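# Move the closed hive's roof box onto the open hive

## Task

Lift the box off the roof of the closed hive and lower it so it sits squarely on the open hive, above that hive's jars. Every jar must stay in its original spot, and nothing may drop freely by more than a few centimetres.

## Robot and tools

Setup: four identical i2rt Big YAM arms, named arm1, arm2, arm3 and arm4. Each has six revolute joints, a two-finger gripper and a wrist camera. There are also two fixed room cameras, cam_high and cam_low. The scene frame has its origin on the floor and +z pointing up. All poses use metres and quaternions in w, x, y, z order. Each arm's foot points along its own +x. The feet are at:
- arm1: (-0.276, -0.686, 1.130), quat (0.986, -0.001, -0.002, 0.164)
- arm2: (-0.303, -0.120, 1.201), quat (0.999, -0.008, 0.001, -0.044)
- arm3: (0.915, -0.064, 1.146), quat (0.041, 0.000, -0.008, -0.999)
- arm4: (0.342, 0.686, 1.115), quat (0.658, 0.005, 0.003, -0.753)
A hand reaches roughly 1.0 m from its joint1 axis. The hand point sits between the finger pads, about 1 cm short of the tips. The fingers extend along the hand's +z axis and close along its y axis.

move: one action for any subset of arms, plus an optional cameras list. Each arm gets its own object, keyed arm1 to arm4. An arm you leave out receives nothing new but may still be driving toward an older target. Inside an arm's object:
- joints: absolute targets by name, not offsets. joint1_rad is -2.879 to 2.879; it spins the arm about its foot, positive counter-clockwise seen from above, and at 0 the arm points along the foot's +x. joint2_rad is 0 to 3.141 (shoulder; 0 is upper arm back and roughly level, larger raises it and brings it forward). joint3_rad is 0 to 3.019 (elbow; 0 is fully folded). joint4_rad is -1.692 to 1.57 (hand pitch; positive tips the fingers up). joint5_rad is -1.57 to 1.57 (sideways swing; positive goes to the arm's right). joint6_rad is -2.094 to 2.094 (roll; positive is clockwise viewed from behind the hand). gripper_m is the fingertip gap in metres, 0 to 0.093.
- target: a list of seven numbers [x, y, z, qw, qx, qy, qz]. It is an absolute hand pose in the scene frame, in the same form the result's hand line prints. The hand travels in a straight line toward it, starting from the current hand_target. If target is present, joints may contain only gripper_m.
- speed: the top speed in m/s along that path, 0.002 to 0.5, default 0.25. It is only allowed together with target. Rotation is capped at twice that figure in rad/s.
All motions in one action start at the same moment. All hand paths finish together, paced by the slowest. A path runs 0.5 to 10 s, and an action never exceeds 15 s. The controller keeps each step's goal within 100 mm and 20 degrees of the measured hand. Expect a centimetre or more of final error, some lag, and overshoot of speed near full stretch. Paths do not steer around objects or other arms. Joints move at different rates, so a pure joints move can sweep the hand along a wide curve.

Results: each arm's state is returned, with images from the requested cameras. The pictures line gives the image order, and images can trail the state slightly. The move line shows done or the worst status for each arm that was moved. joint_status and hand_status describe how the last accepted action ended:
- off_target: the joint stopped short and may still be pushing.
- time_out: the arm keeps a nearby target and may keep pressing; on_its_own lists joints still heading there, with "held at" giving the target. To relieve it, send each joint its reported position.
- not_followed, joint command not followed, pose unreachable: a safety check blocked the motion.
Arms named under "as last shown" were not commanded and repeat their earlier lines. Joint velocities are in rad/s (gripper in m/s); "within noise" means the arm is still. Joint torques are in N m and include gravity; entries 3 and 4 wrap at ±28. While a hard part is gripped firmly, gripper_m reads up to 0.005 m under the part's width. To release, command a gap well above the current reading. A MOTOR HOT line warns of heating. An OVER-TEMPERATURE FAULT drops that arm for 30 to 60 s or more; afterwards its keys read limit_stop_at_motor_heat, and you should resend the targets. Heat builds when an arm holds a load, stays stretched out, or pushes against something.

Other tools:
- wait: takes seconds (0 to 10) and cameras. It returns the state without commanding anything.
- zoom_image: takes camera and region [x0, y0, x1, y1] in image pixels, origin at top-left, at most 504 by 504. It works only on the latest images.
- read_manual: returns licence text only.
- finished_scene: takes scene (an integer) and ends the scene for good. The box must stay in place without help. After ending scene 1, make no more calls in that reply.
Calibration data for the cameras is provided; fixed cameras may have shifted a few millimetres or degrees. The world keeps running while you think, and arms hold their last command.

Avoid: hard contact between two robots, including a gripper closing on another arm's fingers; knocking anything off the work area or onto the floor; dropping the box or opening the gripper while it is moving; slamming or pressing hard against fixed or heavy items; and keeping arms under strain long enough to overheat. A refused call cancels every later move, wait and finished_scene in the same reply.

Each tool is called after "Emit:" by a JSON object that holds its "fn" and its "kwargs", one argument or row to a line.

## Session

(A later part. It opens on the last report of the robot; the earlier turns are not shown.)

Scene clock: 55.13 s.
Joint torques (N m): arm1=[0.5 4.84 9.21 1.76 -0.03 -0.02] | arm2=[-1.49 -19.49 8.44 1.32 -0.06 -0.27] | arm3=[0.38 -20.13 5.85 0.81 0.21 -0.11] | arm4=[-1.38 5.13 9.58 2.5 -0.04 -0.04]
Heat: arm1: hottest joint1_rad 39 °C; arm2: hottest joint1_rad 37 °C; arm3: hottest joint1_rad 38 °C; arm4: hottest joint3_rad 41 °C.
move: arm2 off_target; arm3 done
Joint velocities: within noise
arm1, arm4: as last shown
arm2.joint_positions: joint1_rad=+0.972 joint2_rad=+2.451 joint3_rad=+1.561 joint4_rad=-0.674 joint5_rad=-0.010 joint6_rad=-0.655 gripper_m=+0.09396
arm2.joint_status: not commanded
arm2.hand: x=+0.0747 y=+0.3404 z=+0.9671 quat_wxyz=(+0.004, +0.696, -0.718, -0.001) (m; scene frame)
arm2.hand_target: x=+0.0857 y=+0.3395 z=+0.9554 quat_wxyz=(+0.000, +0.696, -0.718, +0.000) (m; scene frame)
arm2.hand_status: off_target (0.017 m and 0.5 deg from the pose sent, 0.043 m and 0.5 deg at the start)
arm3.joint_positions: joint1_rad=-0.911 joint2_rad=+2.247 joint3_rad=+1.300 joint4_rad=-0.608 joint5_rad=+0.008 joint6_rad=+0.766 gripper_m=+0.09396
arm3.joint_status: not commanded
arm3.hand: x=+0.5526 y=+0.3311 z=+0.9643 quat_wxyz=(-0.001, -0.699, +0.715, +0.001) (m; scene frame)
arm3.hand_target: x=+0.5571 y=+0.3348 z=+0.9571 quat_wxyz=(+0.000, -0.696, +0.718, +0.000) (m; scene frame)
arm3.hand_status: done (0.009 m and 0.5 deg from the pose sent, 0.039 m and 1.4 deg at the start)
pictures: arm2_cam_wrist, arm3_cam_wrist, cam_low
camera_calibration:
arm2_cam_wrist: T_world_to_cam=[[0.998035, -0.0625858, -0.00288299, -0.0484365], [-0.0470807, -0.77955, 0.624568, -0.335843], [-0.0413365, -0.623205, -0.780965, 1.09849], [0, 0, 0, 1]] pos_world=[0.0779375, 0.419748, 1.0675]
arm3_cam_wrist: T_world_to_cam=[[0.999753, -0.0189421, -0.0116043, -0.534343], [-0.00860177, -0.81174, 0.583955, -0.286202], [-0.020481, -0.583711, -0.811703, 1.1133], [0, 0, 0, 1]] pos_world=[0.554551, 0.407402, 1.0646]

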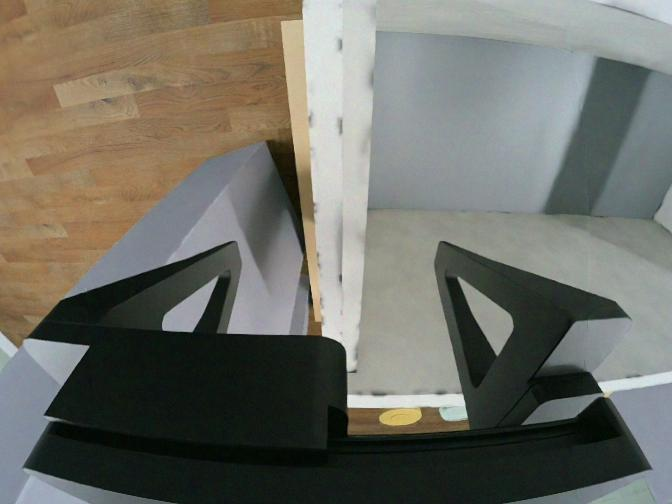

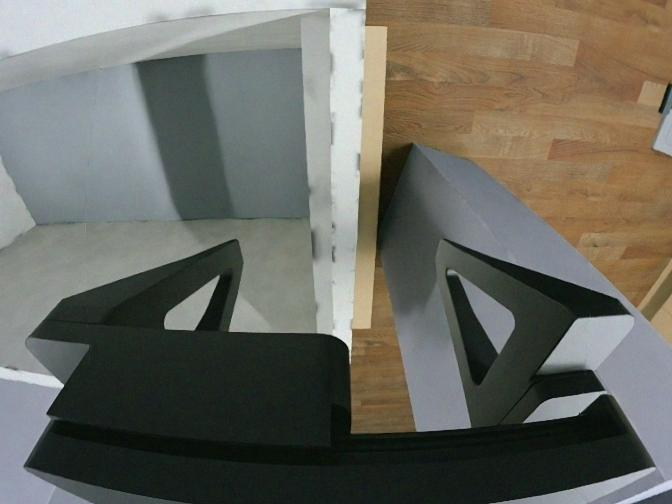

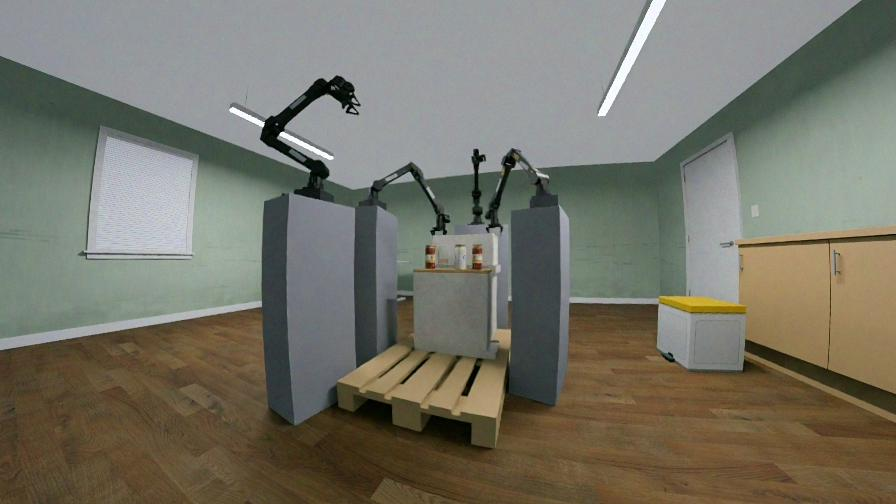

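Emit:
{"fn": "move", "kwargs": {
  "arm2": {"target":[0.086,0.340,0.92,0,0.696,-0.718,0],"speed":0.06},
  "arm3": {"target":[0.557,0.335,0.923,0,0.696,-0.718,0],"speed":0.06},
  "cameras": ["arm2_cam_wrist","arm3_cam_wrist","cam_low","cam_high"]
}}

Emit:
{"fn": "zoom_image", "kwargs": {
  "camera": "cam_low",
  "region": [380, 190, 540, 310]
}}

Emit:
{"fn": "zoom_image", "kwargs": {
  "camera": "cam_high",
  "region": [400, 140, 630, 300]
}}

Scene clock: 60.57 s.
Joint torques (N m): arm1=[0.5 4.78 9.21 1.72 -0.03 -0.02] | arm2=[-1.49 -19.84 8.21 1.36 -0.07 -0.27] | arm3=[0.26 -20.19 7.06 0.76 0.21 -0.11] | arm4=[-1.38 5.01 9.66 2.43 -0.07 -0.09]
Heat: arm1: hottest joint1_rad 39 °C; arm2: hottest joint1_rad 37 °C; arm3: hottest joint1_rad 38 °C; arm4: hottest joint3_rad 42 °C.
move: arm2 off_target; arm3 off_target
Joint velocities: within noise
arm1, arm4: as last shown
arm2.joint_positions: joint1_rad=+0.972 joint2_rad=+2.525 joint3_rad=+1.598 joint4_rad=-0.635 joint5_rad=-0.010 joint6_rad=-0.655 gripper_m=+0.09396
arm2.joint_status: not commanded
arm2.hand: x=+0.0760 y=+0.3415 z=+0.9331 quat_wxyz=(+0.003, +0.696, -0.718, -0.001) (m; scene frame)
arm2.hand_target: x=+0.0855 y=+0.3394 z=+0.9203 quat_wxyz=(+0.000, +0.696, -0.718, +0.000) (m; scene frame)
arm2.hand_status: off_target (0.017 m and 0.4 deg from the pose sent, 0.048 m and 0.5 deg at the start)
arm3.joint_positions: joint1_rad=-0.911 joint2_rad=+2.321 joint3_rad=+1.300 joint4_rad=-0.553 joint5_rad=+0.008 joint6_rad=+0.766 gripper_m=+0.09396
arm3.joint_status: not commanded
arm3.hand: x=+0.5598 y=+0.3228 z=+0.9266 quat_wxyz=(-0.001, -0.699, +0.715, -0.009) (m; scene frame)
arm3.hand_target: x=+0.5573 y=+0.3348 z=+0.9232 quat_wxyz=(+0.000, -0.696, +0.718, +0.000) (m; scene frame)
arm3.hand_status: off_target (0.013 m and 1.1 deg from the pose sent, 0.042 m and 0.5 deg at the start)
pictures: arm2_cam_wrist, arm3_cam_wrist, cam_high, cam_low
camera_calibration:
arm2_cam_wrist: T_world_to_cam=[[0.998064, -0.0621574, -0.00202879, -0.0506326], [-0.0473265, -0.780279, 0.623638, -0.312555], [-0.0403468, -0.622335, -0.78171, 1.07301], [0, 0, 0, 1]] pos_world=[0.0790351, 0.420747, 1.0336]
arm3_cam_wrist: T_world_to_cam=[[0.999822, -0.0187919, 0.00178612, -0.554547], [-0.016162, -0.803315, 0.595335, -0.279955], [-0.00975265, -0.595258, -0.803476, 1.06815], [0, 0, 0, 1]] pos_world=[0.56034, 0.400514, 1.02589]

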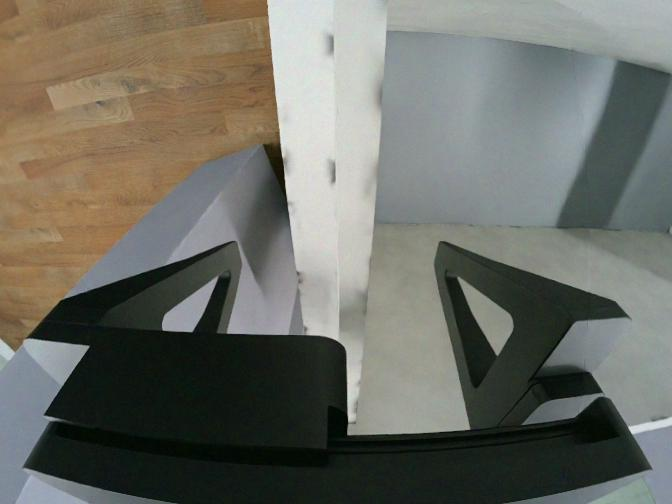

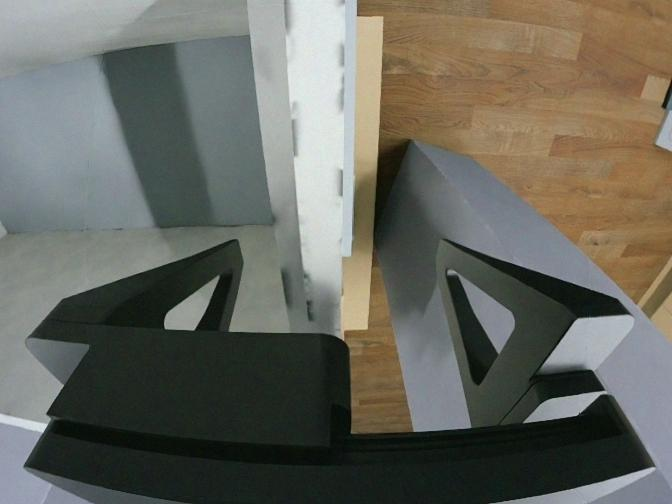

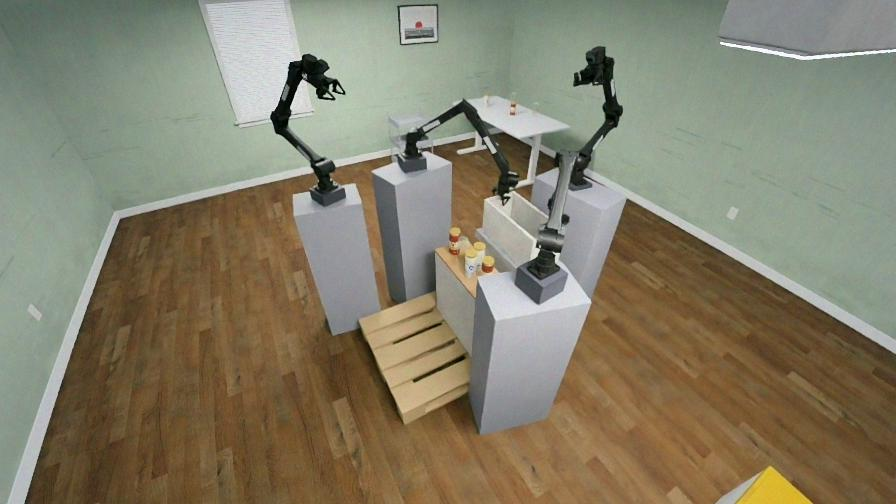

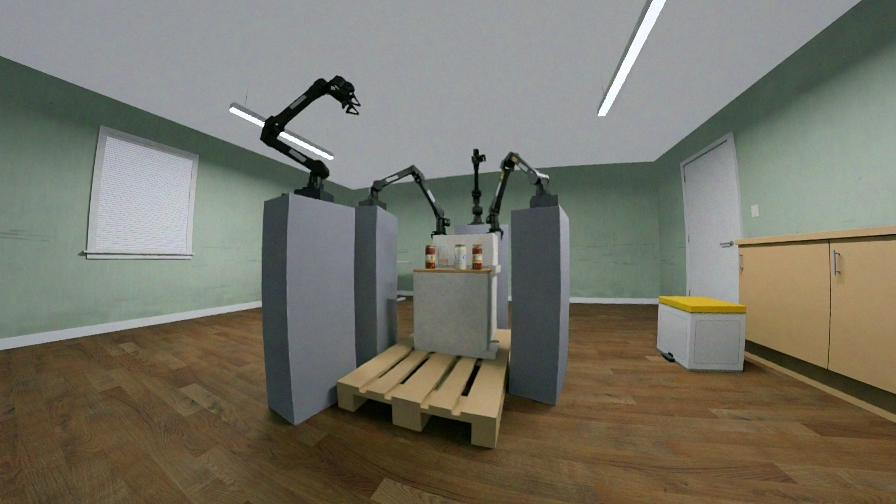

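Scaled by 3.150.

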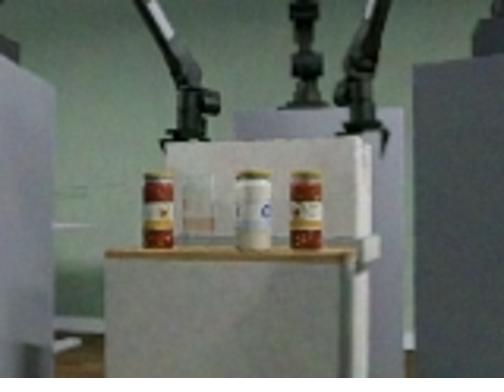

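Scaled by 2.191.

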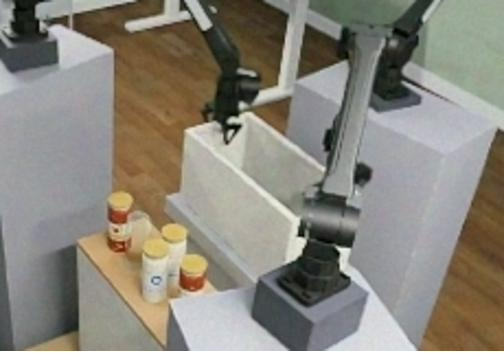

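Emit:
{"fn": "move", "kwargs": {
  "arm2": {"target":[0.080,0.338,0.893,0,0.696,-0.718,0],"speed":0.05},
  "arm3": {"target":[0.546,0.335,0.900,0,0.696,-0.718,0],"speed":0.05},
  "cameras": ["arm2_cam_wrist","arm3_cam_wrist","cam_low","arm1_cam_wrist"]
}}

Emit:
{"fn": "zoom_image", "kwargs": {
  "camera": "cam_low",
  "region": [400, 190, 520, 280]
}}

Emit:
{"fn": "zoom_image", "kwargs": {
  "camera": "arm1_cam_wrist",
  "region": [160, 50, 360, 200]
}}

Scene clock: 64.27 s.
Joint torques (N m): arm1=[0.44 4.78 9.21 1.74 -0.03 -0.01] | arm2=[-0.44 -18.26 7.97 1.44 -0.08 -0.19] | arm3=[1.49 -20.25 7.24 0.77 0.19 0.04] | arm4=[-0.56 5.42 9.68 2.54 -0.04 -0.02]
Heat: arm1: hottest joint1_rad 39 °C; arm2: hottest joint1_rad 37 °C; arm3: hottest joint1_rad 38 °C; arm4: hottest joint3_rad 42 °C.
move: arm2 off_target; arm3 off_target
Joint velocities: within noise
arm1, arm4: as last shown
arm2.joint_positions: joint1_rad=+0.972 joint2_rad=+2.563 joint3_rad=+1.610 joint4_rad=-0.596 joint5_rad=-0.009 joint6_rad=-0.655 gripper_m=+0.09396
arm2.joint_status: not commanded
arm2.hand: x=+0.0767 y=+0.3420 z=+0.9140 quat_wxyz=(-0.003, +0.696, -0.718, -0.001) (m; scene frame)
arm2.hand_target: x=+0.0793 y=+0.3373 z=+0.8937 quat_wxyz=(+0.000, +0.696, -0.718, +0.000) (m; scene frame)
arm2.hand_status: off_target (0.022 m and 0.4 deg from the pose sent, 0.041 m and 0.4 deg at the start)
arm3.joint_positions: joint1_rad=-0.911 joint2_rad=+2.378 joint3_rad=+1.341 joint4_rad=-0.537 joint5_rad=+0.009 joint6_rad=+0.766 gripper_m=+0.09396
arm3.joint_status: not commanded
arm3.hand: x=+0.5548 y=+0.3281 z=+0.9055 quat_wxyz=(-0.001, -0.699, +0.715, -0.008) (m; scene frame)
arm3.hand_target: x=+0.5463 y=+0.3348 z=+0.9003 quat_wxyz=(+0.000, -0.696, +0.718, +0.000) (m; scene frame)
arm3.hand_status: off_target (0.012 m and 1.0 deg from the pose sent, 0.032 m and 1.1 deg at the start)
pictures: arm1_cam_wrist, arm2_cam_wrist, arm3_cam_wrist, cam_low
camera_calibration:
arm2_cam_wrist: T_world_to_cam=[[0.998051, -0.0621353, 0.00580622, -0.0585531], [-0.0525383, -0.786385, 0.615499, -0.290324], [-0.0336783, -0.614604, -0.788116, 1.06113], [0, 0, 0, 1]] pos_world=[0.078923, 0.420233, 1.01533]
arm3_cam_wrist: T_world_to_cam=[[0.99982, -0.0188718, 0.00182528, -0.549418], [-0.0162599, -0.803944, 0.594483, -0.262133], [-0.00975152, -0.594406, -0.804106, 1.05453], [0, 0, 0, 1]] pos_world=[0.55534, 0.405713, 1.00479]

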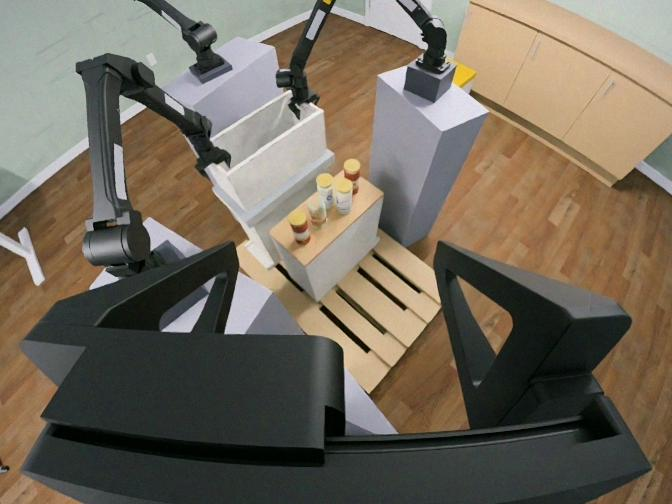

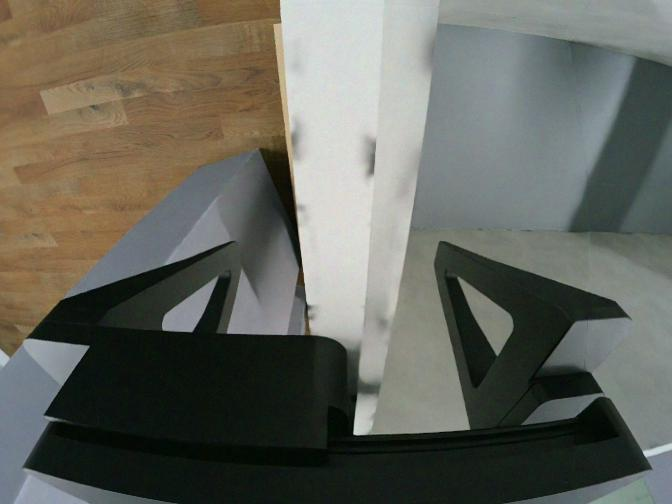

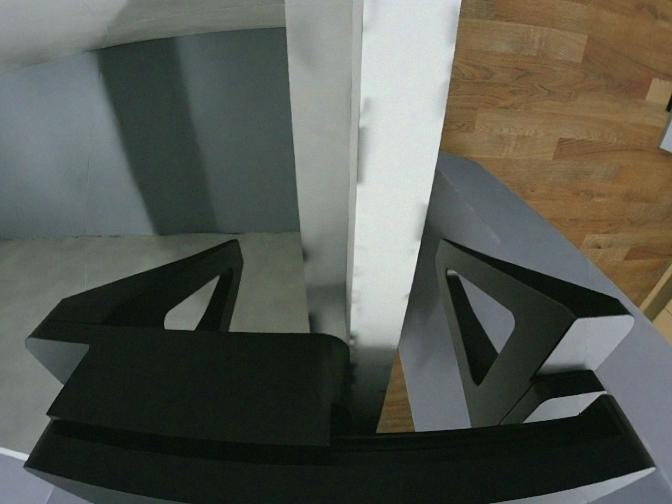

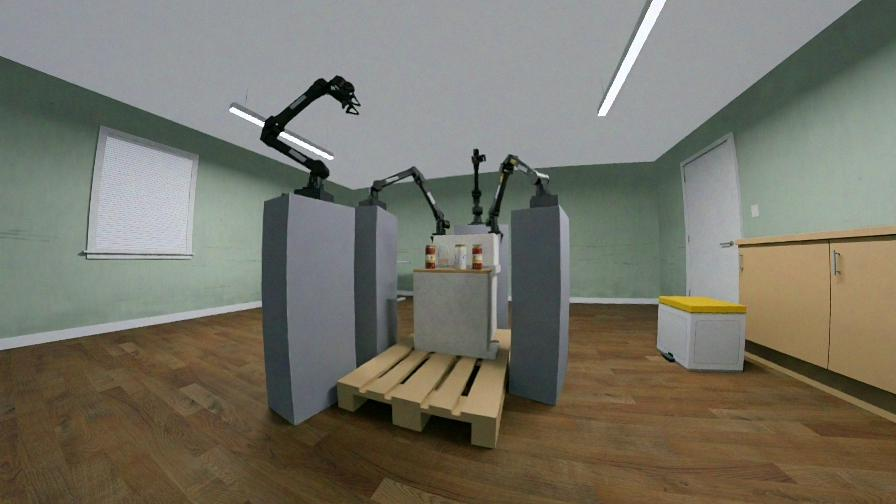

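Scaled by 4.200.

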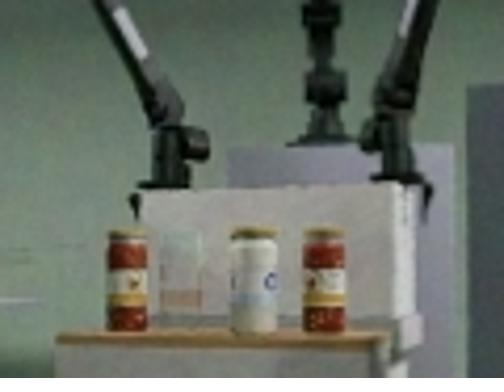

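Scaled by 2.520 from the camera's 672x504 image, which has a finer 960x720 frame.

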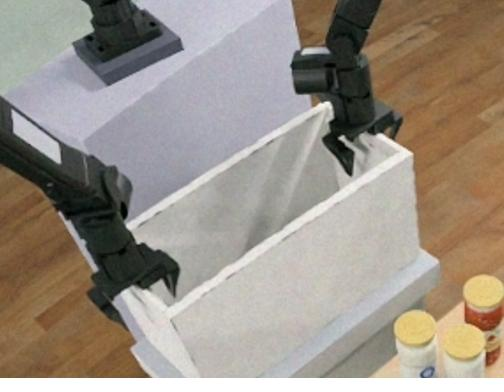

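Emit:
{"fn": "move", "kwargs": {
  "arm2": {"target":[0.080,0.338,0.908,0,0.696,-0.718,0],"speed":0.05},
  "arm3": {"target":[0.562,0.335,0.907,0,0.696,-0.718,0],"speed":0.05},
  "cameras": ["arm2_cam_wrist","arm3_cam_wrist","arm1_cam_wrist"]
}}

Emit:
{"fn": "zoom_image", "kwargs": {
  "camera": "arm1_cam_wrist",
  "region": [160, 50, 360, 200]
}}

Scene clock: 71.43 s.
Joint torques (N m): arm1=[0.44 4.78 9.2 1.73 -0.04 -0.02] | arm2=[-0.62 -21.42 6.6 0.65 -0.08 -0.2] | arm3=[0.09 -22.83 4.05 0.73 0.18 -0.19] | arm4=[-0.91 4.72 9.65 2.45 -0.06 -0.06]
Heat: arm1: hottest joint3_rad 40 °C; arm2: hottest joint1_rad 37 °C; arm3: hottest joint1_rad 38 °C; arm4: hottest joint3_rad 42 °C.
move: arm2 done; arm3 done
Joint velocities: within noise
arm1, arm4: as last shown
arm2.joint_positions: joint1_rad=+0.972 joint2_rad=+2.563 joint3_rad=+1.610 joint4_rad=-0.596 joint5_rad=-0.009 joint6_rad=-0.655 gripper_m=+0.09396
arm2.joint_status: not commanded
arm2.hand: x=+0.0767 y=+0.3420 z=+0.9140 quat_wxyz=(-0.003, +0.696, -0.718, -0.001) (m; scene frame)
arm2.hand_target: x=+0.0799 y=+0.3379 z=+0.9080 quat_wxyz=(+0.000, +0.696, -0.718, +0.000) (m; scene frame)
arm2.hand_status: done (0.008 m and 0.4 deg from the pose sent, 0.008 m and 0.4 deg at the start)
arm3.joint_positions: joint1_rad=-0.915 joint2_rad=+2.378 joint3_rad=+1.333 joint4_rad=-0.522 joint5_rad=+0.009 joint6_rad=+0.766 gripper_m=+0.09396
arm3.joint_status: not commanded
arm3.hand: x=+0.5572 y=+0.3290 z=+0.9040 quat_wxyz=(-0.001, -0.697, +0.717, -0.005) (m; scene frame)
arm3.hand_target: x=+0.5620 y=+0.3350 z=+0.9070 quat_wxyz=(+0.000, -0.696, +0.718, +0.000) (m; scene frame)
arm3.hand_status: done (0.008 m and 0.6 deg from the pose sent, 0.010 m and 1.0 deg at the start)
pictures: arm1_cam_wrist, arm2_cam_wrist, arm3_cam_wrist
camera_calibration:
arm2_cam_wrist: T_world_to_cam=[[0.998051, -0.0621353, 0.00580622, -0.0585531], [-0.0525383, -0.786385, 0.615499, -0.290324], [-0.0336783, -0.614604, -0.788116, 1.06113], [0, 0, 0, 1]] pos_world=[0.078923, 0.420233, 1.01533]
arm3_cam_wrist: T_world_to_cam=[[0.99972, -0.0234856, -0.00282733, -0.546113], [-0.0172855, -0.806881, 0.590461, -0.255304], [-0.0161486, -0.590247, -0.807061, 1.05877], [0, 0, 0, 1]] pos_world=[0.558645, 0.40611, 1.0037]

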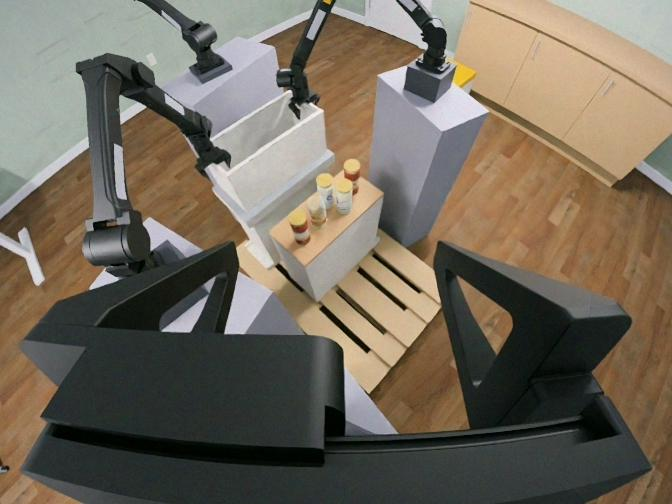

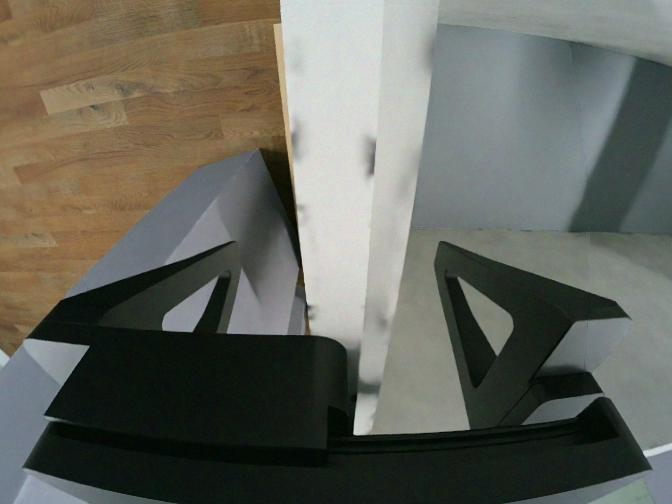

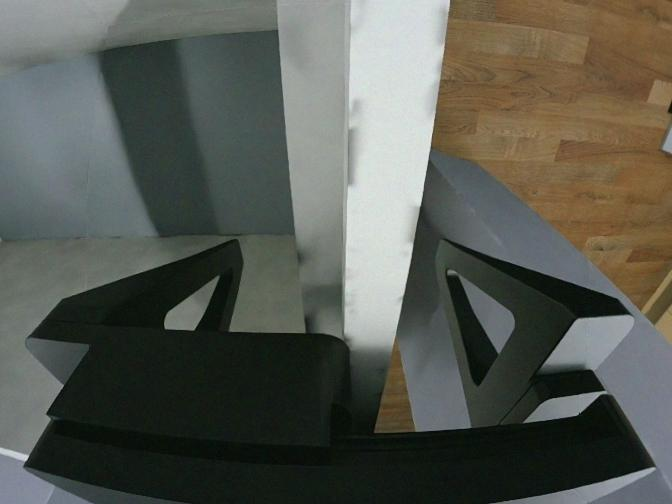

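Scaled by 2.520 from the camera's 672x504 image, which has a finer 960x720 frame.

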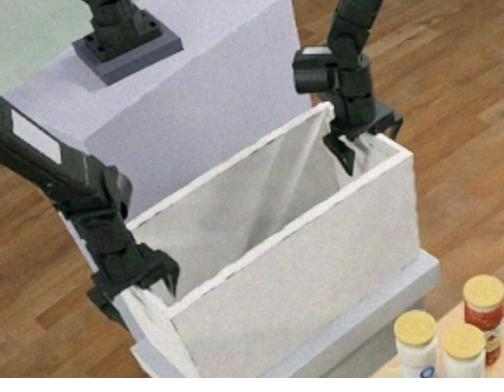

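Emit:
{"fn": "move", "kwargs": {
  "arm2": {"target":[0.081,0.338,0.92,0,0.696,-0.718,0],"speed":0.05},
  "arm3": {"target":[0.575,0.335,0.918,0,0.696,-0.718,0],"speed":0.05},
  "cameras": ["arm2_cam_wrist","arm3_cam_wrist"]
}}

Scene clock: 75.00 s.
Joint torques (N m): arm1=[0.44 4.78 9.2 1.76 -0.03 -0.02] | arm2=[-1.08 -23.53 5.61 0.18 -0.09 -0.21] | arm3=[0.15 -24.12 4.08 0.64 0.19 -0.23] | arm4=[-1.14 5.13 9.5 2.45 -0.07 -0.04]
Heat: arm1: hottest joint3_rad 40 °C; arm2: hottest joint1_rad 37 °C; arm3: hottest joint1_rad 38 °C; arm4: hottest joint3_rad 42 °C.
move: arm2 done; arm3 off_target
Joint velocities: within noise
arm1.joint_positions: joint1_rad=+0.160 joint2_rad=+0.523 joint3_rad=+1.332 joint4_rad=-1.337 joint5_rad=-0.240 joint6_rad=-0.115 gripper_m=+0.09396
arm1.joint_status: not commanded
arm1.hand: x=-0.1193 y=-0.5546 z=+1.6626 quat_wxyz=(-0.468, +0.314, -0.803, -0.193) (m; scene frame)
arm1.hand_target: x=-0.1218 y=-0.5559 z=+1.6734 quat_wxyz=(-0.479, +0.313, -0.797, -0.194) (m; scene frame)
arm1.hand_status: not commanded
arm2.joint_positions: joint1_rad=+0.972 joint2_rad=+2.562 joint3_rad=+1.610 joint4_rad=-0.600 joint5_rad=-0.009 joint6_rad=-0.655 gripper_m=+0.09396
arm2.joint_status: not commanded
arm2.hand: x=+0.0762 y=+0.3414 z=+0.9143 quat_wxyz=(-0.002, +0.696, -0.718, -0.001) (m; scene frame)
arm2.hand_target: x=+0.0810 y=+0.3380 z=+0.9199 quat_wxyz=(+0.000, +0.696, -0.718, +0.000) (m; scene frame)
arm2.hand_status: done (0.008 m and 0.2 deg from the pose sent, 0.008 m and 0.4 deg at the start)
arm3.joint_positions: joint1_rad=-0.935 joint2_rad=+2.361 joint3_rad=+1.292 joint4_rad=-0.518 joint5_rad=+0.009 joint6_rad=+0.754 gripper_m=+0.09396
arm3.joint_status: not commanded
arm3.hand: x=+0.5760 y=+0.3234 z=+0.9051 quat_wxyz=(-0.001, -0.694, +0.719, -0.015) (m; scene frame)
arm3.hand_target: x=+0.5752 y=+0.3348 z=+0.9178 quat_wxyz=(+0.000, -0.696, +0.718, +0.000) (m; scene frame)
arm3.hand_status: off_target (0.017 m and 1.7 deg from the pose sent, 0.023 m and 0.6 deg at the start)
arm4.joint_positions: joint1_rad=+0.333 joint2_rad=+0.514 joint3_rad=+1.416 joint4_rad=-1.197 joint5_rad=-0.210 joint6_rad=+0.151 gripper_m=+0.09396
arm4.joint_status: not commanded
arm4.hand: x=+0.4139 y=+0.4949 z=+1.7178 quat_wxyz=(-0.532, -0.509, -0.622, +0.266) (m; scene frame)
arm4.hand_target: x=+0.4129 y=+0.4996 z=+1.7275 quat_wxyz=(-0.539, -0.504, -0.618, +0.272) (m; scene frame)
arm4.hand_status: not commanded
pictures: arm2_cam_wrist, arm3_cam_wrist
camera_calibration:
arm2_cam_wrist: T_world_to_cam=[[0.998061, -0.0621291, 0.00389616, -0.0563391], [-0.0512601, -0.784718, 0.617729, -0.293633], [-0.0353216, -0.616731, -0.786381, 1.0602], [0, 0, 0, 1]] pos_world=[0.078626, 0.419937, 1.01532]
arm3_cam_wrist: T_world_to_cam=[[0.999477, -0.0304782, 0.0108497, -0.57497], [-0.0308644, -0.797785, 0.602151, -0.265788], [-0.00969671, -0.602171, -0.798308, 1.04885], [0, 0, 0, 1]] pos_world=[0.576636, 0.402023, 1.00359]

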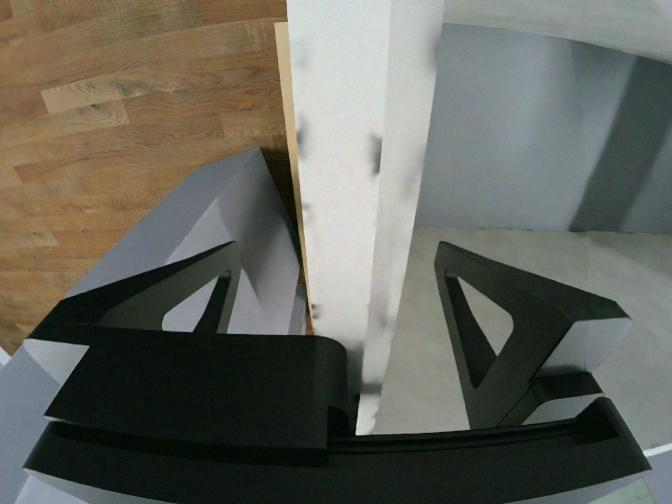

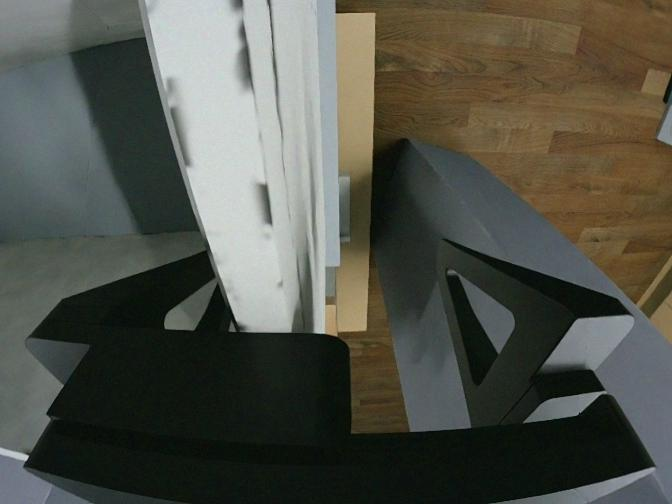

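Emit:
{"fn": "move", "kwargs": {
  "arm3": {"target":[0.562,0.338,0.918,0,0.696,-0.718,0],"speed":0.05},
  "cameras": ["arm3_cam_wrist","arm1_cam_wrist"]
}}

Scene clock: 77.63 s.
Joint torques (N m): arm1=[0.5 4.72 9.2 1.74 -0.03 -0.01] | arm2=[-1.03 -23.71 5.67 0.31 -0.06 -0.19] | arm3=[1.38 -22.95 6.9 0.05 0.17 -0.1] | arm4=[-1.79 5.54 9.74 2.47 -0.06 0]
Heat: arm1: hottest joint3_rad 40 °C; arm2: hottest joint1_rad 37 °C; arm3: hottest joint1_rad 38 °C; arm4: hottest joint3_rad 42 °C.
move: arm3 off_target
Joint velocities: within noise
arm1, arm2, arm4: as last shown
arm2.joint_positions: joint1_rad=+0.972 joint2_rad=+2.562 joint3_rad=+1.610 joint4_rad=-0.601 joint5_rad=-0.009 joint6_rad=-0.655 gripper_m=+0.09396
arm2.hand: x=+0.0761 y=+0.3413 z=+0.9143 quat_wxyz=(-0.001, +0.696, -0.718, -0.001) (m; scene frame)
arm3.joint_positions: joint1_rad=-0.935 joint2_rad=+2.361 joint3_rad=+1.297 joint4_rad=-0.528 joint5_rad=+0.009 joint6_rad=+0.753 gripper_m=+0.09396
arm3.joint_status: not commanded
arm3.hand: x=+0.5757 y=+0.3238 z=+0.9060 quat_wxyz=(-0.001, -0.695, +0.719, -0.017) (m; scene frame)
arm3.hand_target: x=+0.5623 y=+0.3377 z=+0.9183 quat_wxyz=(+0.000, -0.696, +0.718, +0.000) (m; scene frame)
arm3.hand_status: off_target (0.023 m and 2.0 deg from the pose sent, 0.024 m and 1.7 deg at the start)
pictures: arm1_cam_wrist, arm3_cam_wrist
camera_calibration:
arm3_cam_wrist: T_world_to_cam=[[0.99945, -0.0299434, 0.0142368, -0.577856], [-0.0324528, -0.795548, 0.605021, -0.268537], [-0.0067903, -0.60515, -0.796082, 1.04712], [0, 0, 0, 1]] pos_world=[0.575933, 0.402725, 1.00429]

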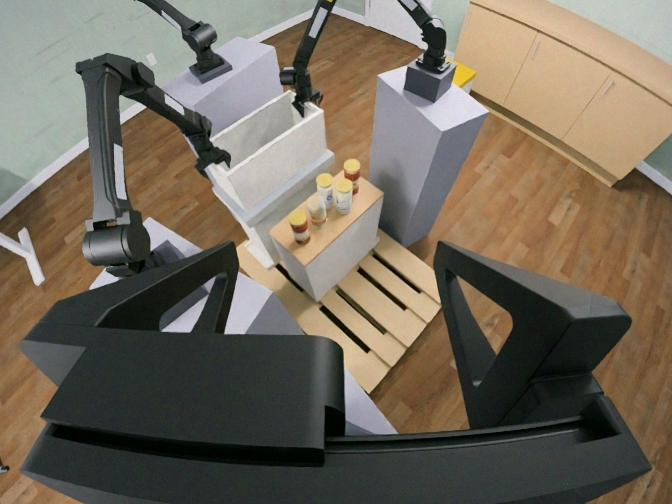

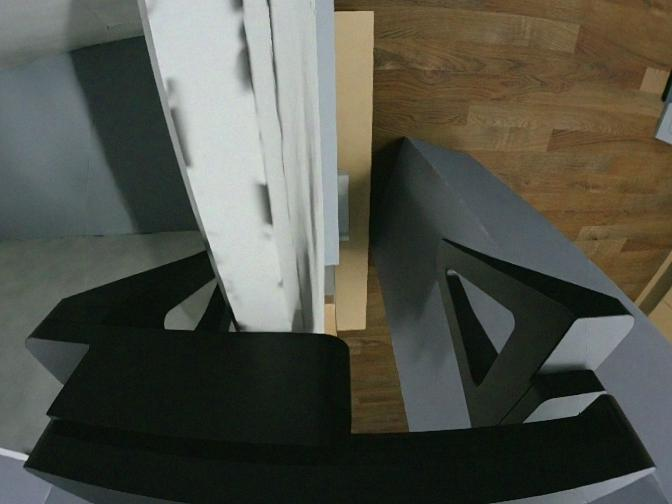

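Emit:
{"fn": "move", "kwargs": {
  "arm3": {"target":[0.550,0.340,0.915,0,0.696,-0.718,0],"speed":0.05},
  "cameras": ["arm3_cam_wrist"]
}}

Scene clock: 81.30 s.
Joint torques (N m): arm1=[0.5 4.89 9.21 1.74 -0.03 -0.02] | arm2=[-0.91 -23.47 5.59 0.27 -0.08 -0.21] | arm3=[2.14 -21.54 7.31 0.1 0.17 0.05] | arm4=[-1.03 4.37 9.69 2.58 -0.05 -0.01]
Heat: arm1: hottest joint3_rad 40 °C; arm2: hottest joint1_rad 37 °C; arm3: hottest joint1_rad 38 °C; arm4: hottest joint3_rad 43 °C.
move: arm3 off_target
Joint velocities: within noise
arm1, arm2, arm4: as last shown
arm3.joint_positions: joint1_rad=-0.929 joint2_rad=+2.361 joint3_rad=+1.332 joint4_rad=-0.544 joint5_rad=+0.009 joint6_rad=+0.753 gripper_m=+0.09396
arm3.joint_status: not commanded
arm3.hand: x=+0.5625 y=+0.3343 z=+0.9125 quat_wxyz=(-0.001, -0.697, +0.717, -0.007) (m; scene frame)
arm3.hand_target: x=+0.5501 y=+0.3397 z=+0.9152 quat_wxyz=(+0.000, -0.696, +0.718, +0.000) (m; scene frame)
arm3.hand_status: off_target (0.014 m and 0.9 deg from the pose sent, 0.032 m and 2.0 deg at the start)
pictures: arm3_cam_wrist
camera_calibration:
arm3_cam_wrist: T_world_to_cam=[[0.999699, -0.0245298, 0.000902988, -0.554185], [-0.0202753, -0.804456, 0.593667, -0.258017], [-0.0138361, -0.593506, -0.80471, 1.06649], [0, 0, 0, 1]] pos_world=[0.563542, 0.411813, 1.01189]

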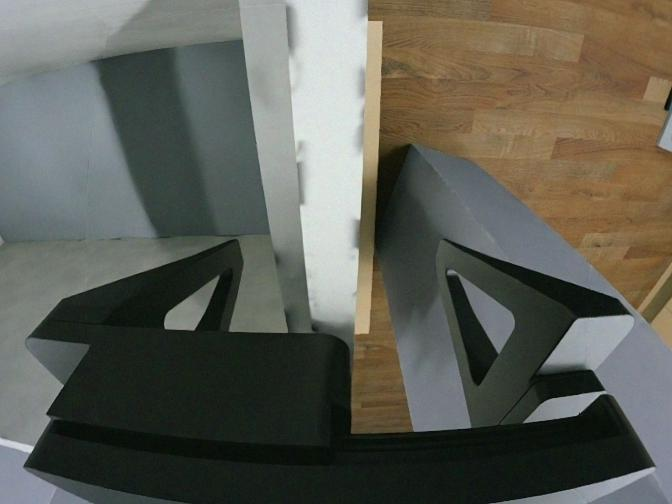

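Emit:
{"fn": "move", "kwargs": {
  "arm2": {"joints":{"gripper_m":0.03}},
  "arm3": {"joints":{"gripper_m":0.03}},
  "cameras": ["arm2_cam_wrist","arm3_cam_wrist"]
}}

Scene clock: 83.50 s.
Joint torques (N m): arm1=[0.44 4.78 9.21 1.73 -0.03 -0.02] | arm2=[-1.2 -23.47 5.65 0.32 -0.19 -0.22] | arm3=[1.55 -21.19 7.15 0.1 0.2 0.04] | arm4=[-1.26 5.48 9.54 2.45 -0.08 -0.04]
Heat: arm1: hottest joint3_rad 40 °C; arm2: hottest joint1_rad 37 °C; arm3: hottest joint1_rad 38 °C; arm4: hottest joint3_rad 43 °C.
move: arm2 done; arm3 done
Joint velocities: within noise
arm1, arm4: as last shown
arm2.joint_positions: joint1_rad=+0.972 joint2_rad=+2.562 joint3_rad=+1.610 joint4_rad=-0.601 joint5_rad=-0.007 joint6_rad=-0.655 gripper_m=+0.03015
arm2.joint_status: all done
arm2.hand: x=+0.0766 y=+0.3413 z=+0.9147 quat_wxyz=(-0.002, +0.696, -0.718, +0.000) (m; scene frame)
arm2.hand_target: x=+0.0810 y=+0.3380 z=+0.9199 quat_wxyz=(+0.000, +0.696, -0.718, +0.000) (m; scene frame)
arm2.hand_status: not commanded
arm3.joint_positions: joint1_rad=-0.927 joint2_rad=+2.361 joint3_rad=+1.334 joint4_rad=-0.544 joint5_rad=+0.007 joint6_rad=+0.753 gripper_m=+0.03020
arm3.joint_status: all done
arm3.hand: x=+0.5608 y=+0.3345 z=+0.9130 quat_wxyz=(-0.002, -0.697, +0.717, -0.006) (m; scene frame)
arm3.hand_target: x=+0.5501 y=+0.3397 z=+0.9152 quat_wxyz=(+0.000, -0.696, +0.718, +0.000) (m; scene frame)
arm3.hand_status: not commanded
pictures: arm2_cam_wrist, arm3_cam_wrist
camera_calibration:
arm2_cam_wrist: T_world_to_cam=[[0.998053, -0.0620895, 0.00590308, -0.0585918], [-0.0524338, -0.784041, 0.61849, -0.294832], [-0.0337735, -0.617596, -0.78577, 1.06014], [0, 0, 0, 1]] pos_world=[0.0788231, 0.419938, 1.01572]
arm3_cam_wrist: T_world_to_cam=[[0.999732, -0.0231024, -0.00154016, -0.550816], [-0.0176829, -0.804765, 0.59333, -0.259172], [-0.0149468, -0.593144, -0.804958, 1.06772], [0, 0, 0, 1]] pos_world=[0.562044, 0.412012, 1.01239]

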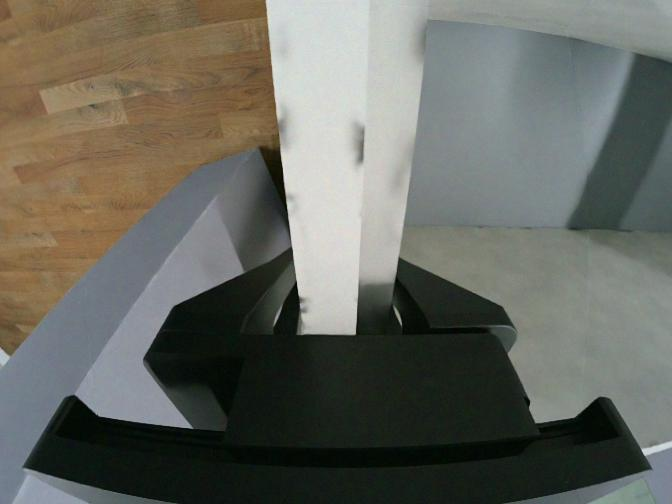

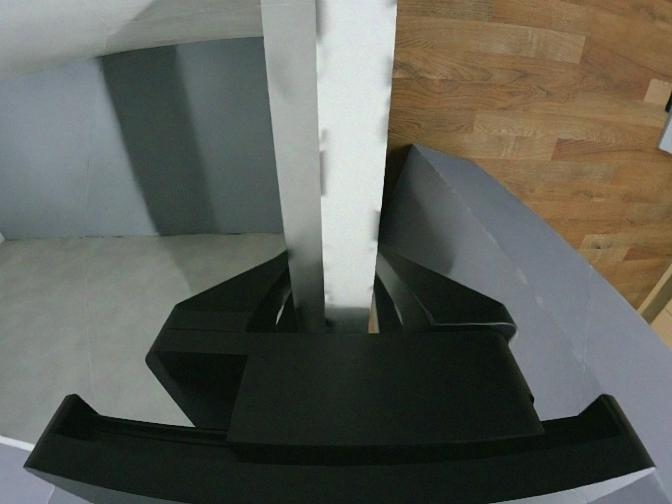

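Emit:
{"fn": "move", "kwargs": {
  "arm2": {"joints":{"gripper_m":0.018}},
  "arm3": {"joints":{"gripper_m":0.018}},
  "cameras": ["arm2_cam_wrist","arm3_cam_wrist"]
}}

Scene clock: 85.13 s.
Joint torques (N m): arm1=[0.5 4.84 9.2 1.74 -0.03 -0.02] | arm2=[-0.38 -23.41 5.68 0.32 -0.38 -0.1] | arm3=[1.55 -21.6 6.86 0.16 0.36 0.02] | arm4=[-1.67 5.48 9.7 2.41 -0.05 -0.06]
Heat: arm1: hottest joint3_rad 40 °C; arm2: hottest joint1_rad 37 °C; arm3: hottest joint1_rad 38 °C; arm4: hottest joint3_rad 43 °C.
move: arm2 done; arm3 done
Joint velocities: within noise
arm1, arm4: as last shown
arm2.joint_positions: joint1_rad=+0.967 joint2_rad=+2.560 joint3_rad=+1.610 joint4_rad=-0.601 joint5_rad=-0.003 joint6_rad=-0.665 gripper_m=+0.01952
arm2.joint_status: all done
arm2.hand: x=+0.0802 y=+0.3392 z=+0.9156 quat_wxyz=(-0.003, +0.698, -0.716, +0.002) (m; scene frame)
arm2.hand_target: x=+0.0810 y=+0.3379 z=+0.9199 quat_wxyz=(+0.000, +0.696, -0.718, +0.000) (m; scene frame)
arm2.hand_status: not commanded
arm3.joint_positions: joint1_rad=-0.923 joint2_rad=+2.361 joint3_rad=+1.338 joint4_rad=-0.544 joint5_rad=+0.005 joint6_rad=+0.757 gripper_m=+0.02008
arm3.joint_status: all done
arm3.hand: x=+0.5573 y=+0.3341 z=+0.9137 quat_wxyz=(-0.003, -0.698, +0.716, -0.005) (m; scene frame)
arm3.hand_target: x=+0.5501 y=+0.3398 z=+0.9152 quat_wxyz=(+0.000, -0.696, +0.718, +0.000) (m; scene frame)
arm3.hand_status: not commanded
pictures: arm2_cam_wrist, arm3_cam_wrist
camera_calibration:
arm2_cam_wrist: T_world_to_cam=[[0.998269, -0.0579139, 0.0102593, -0.0677892], [-0.0518085, -0.783287, 0.619498, -0.29813], [-0.0278416, -0.618957, -0.784931, 1.05886], [0, 0, 0, 1]] pos_world=[0.0817065, 0.417941, 1.01652]
arm3_cam_wrist: T_world_to_cam=[[0.999748, -0.0216761, -0.00585136, -0.54396], [-0.0139897, -0.805249, 0.592772, -0.261426], [-0.0175608, -0.59254, -0.805349, 1.06949], [0, 0, 0, 1]] pos_world=[0.558947, 0.411412, 1.0131]

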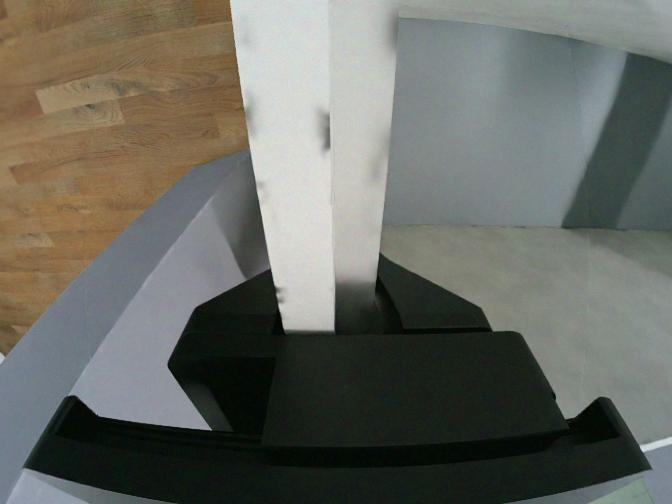

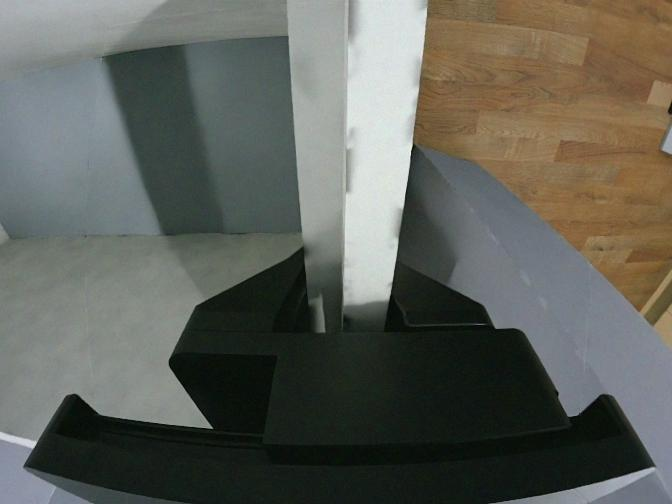

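Emit:
{"fn": "move", "kwargs": {
  "arm2": {"joints":{"gripper_m":0.008}},
  "arm3": {"joints":{"gripper_m":0.008}},
  "cameras": ["arm2_cam_wrist","arm3_cam_wrist"]
}}

Scene clock: 86.57 s.
Joint torques (N m): arm1=[0.44 4.78 9.21 1.72 -0.03 -0.02] | arm2=[-0.62 -23.18 5.67 0.23 -0.38 -0.11] | arm3=[1.61 -21.66 6.87 0.16 0.36 0.02] | arm4=[-1.14 4.95 9.63 2.32 -0.08 -0.06]
Heat: arm1: hottest joint3_rad 41 °C; arm2: hottest joint1_rad 37 °C; arm3: hottest joint1_rad 38 °C; arm4: hottest joint3_rad 43 °C.
move: arm2 off_target; arm3 off_target
Joint velocities: within noise
arm1, arm4: as last shown
arm2.joint_positions: joint1_rad=+0.967 joint2_rad=+2.560 joint3_rad=+1.610 joint4_rad=-0.601 joint5_rad=-0.003 joint6_rad=-0.665 gripper_m=+0.01949
arm2.joint_status: gripper_m off_target (ended at +0.01949, target +0.00800)
arm2.hand: x=+0.0802 y=+0.3392 z=+0.9156 quat_wxyz=(-0.003, +0.698, -0.716, +0.002) (m; scene frame)
arm2.hand_target: x=+0.0810 y=+0.3379 z=+0.9199 quat_wxyz=(+0.000, +0.696, -0.718, +0.000) (m; scene frame)
arm2.hand_status: not commanded
arm3.joint_positions: joint1_rad=-0.923 joint2_rad=+2.361 joint3_rad=+1.338 joint4_rad=-0.544 joint5_rad=+0.005 joint6_rad=+0.757 gripper_m=+0.02007
arm3.joint_status: gripper_m off_target (ended at +0.02007, target +0.00800)
arm3.hand: x=+0.5573 y=+0.3341 z=+0.9137 quat_wxyz=(-0.003, -0.698, +0.716, -0.005) (m; scene frame)
arm3.hand_target: x=+0.5501 y=+0.3398 z=+0.9152 quat_wxyz=(+0.000, -0.696, +0.718, +0.000) (m; scene frame)
arm3.hand_status: not commanded
pictures: arm2_cam_wrist, arm3_cam_wrist
camera_calibration:
arm2_cam_wrist: T_world_to_cam=[[0.998269, -0.0579139, 0.0102593, -0.0677892], [-0.0518085, -0.783287, 0.619498, -0.29813], [-0.0278416, -0.618957, -0.784931, 1.05886], [0, 0, 0, 1]] pos_world=[0.0817065, 0.417941, 1.01652]
arm3_cam_wrist: T_world_to_cam=[[0.999748, -0.0216761, -0.00585136, -0.54396], [-0.0139897, -0.805249, 0.592772, -0.261426], [-0.0175608, -0.59254, -0.805349, 1.06949], [0, 0, 0, 1]] pos_world=[0.558947, 0.411412, 1.0131]

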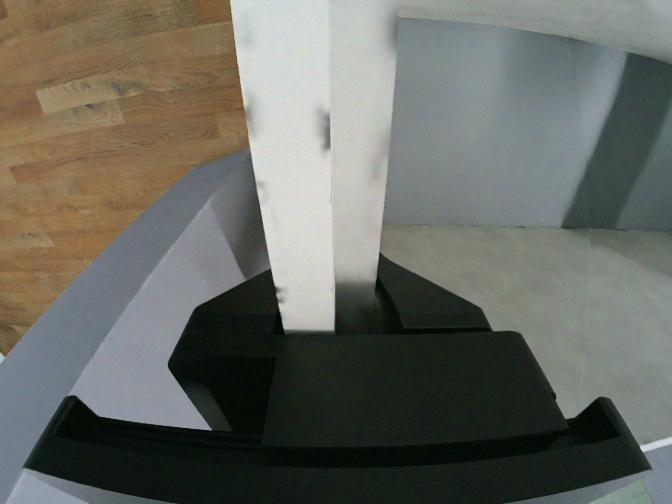

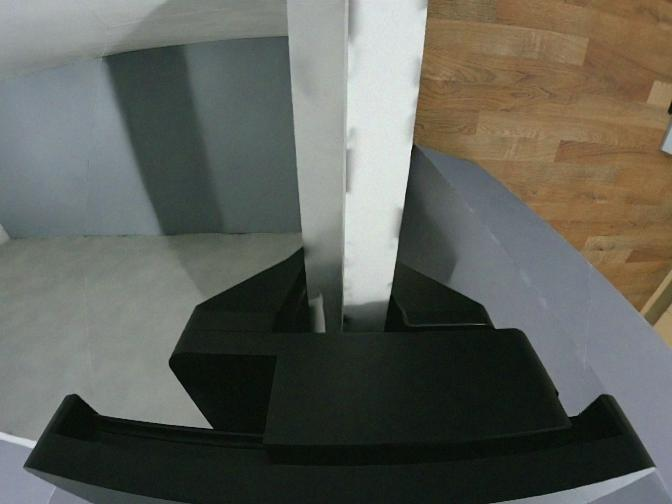

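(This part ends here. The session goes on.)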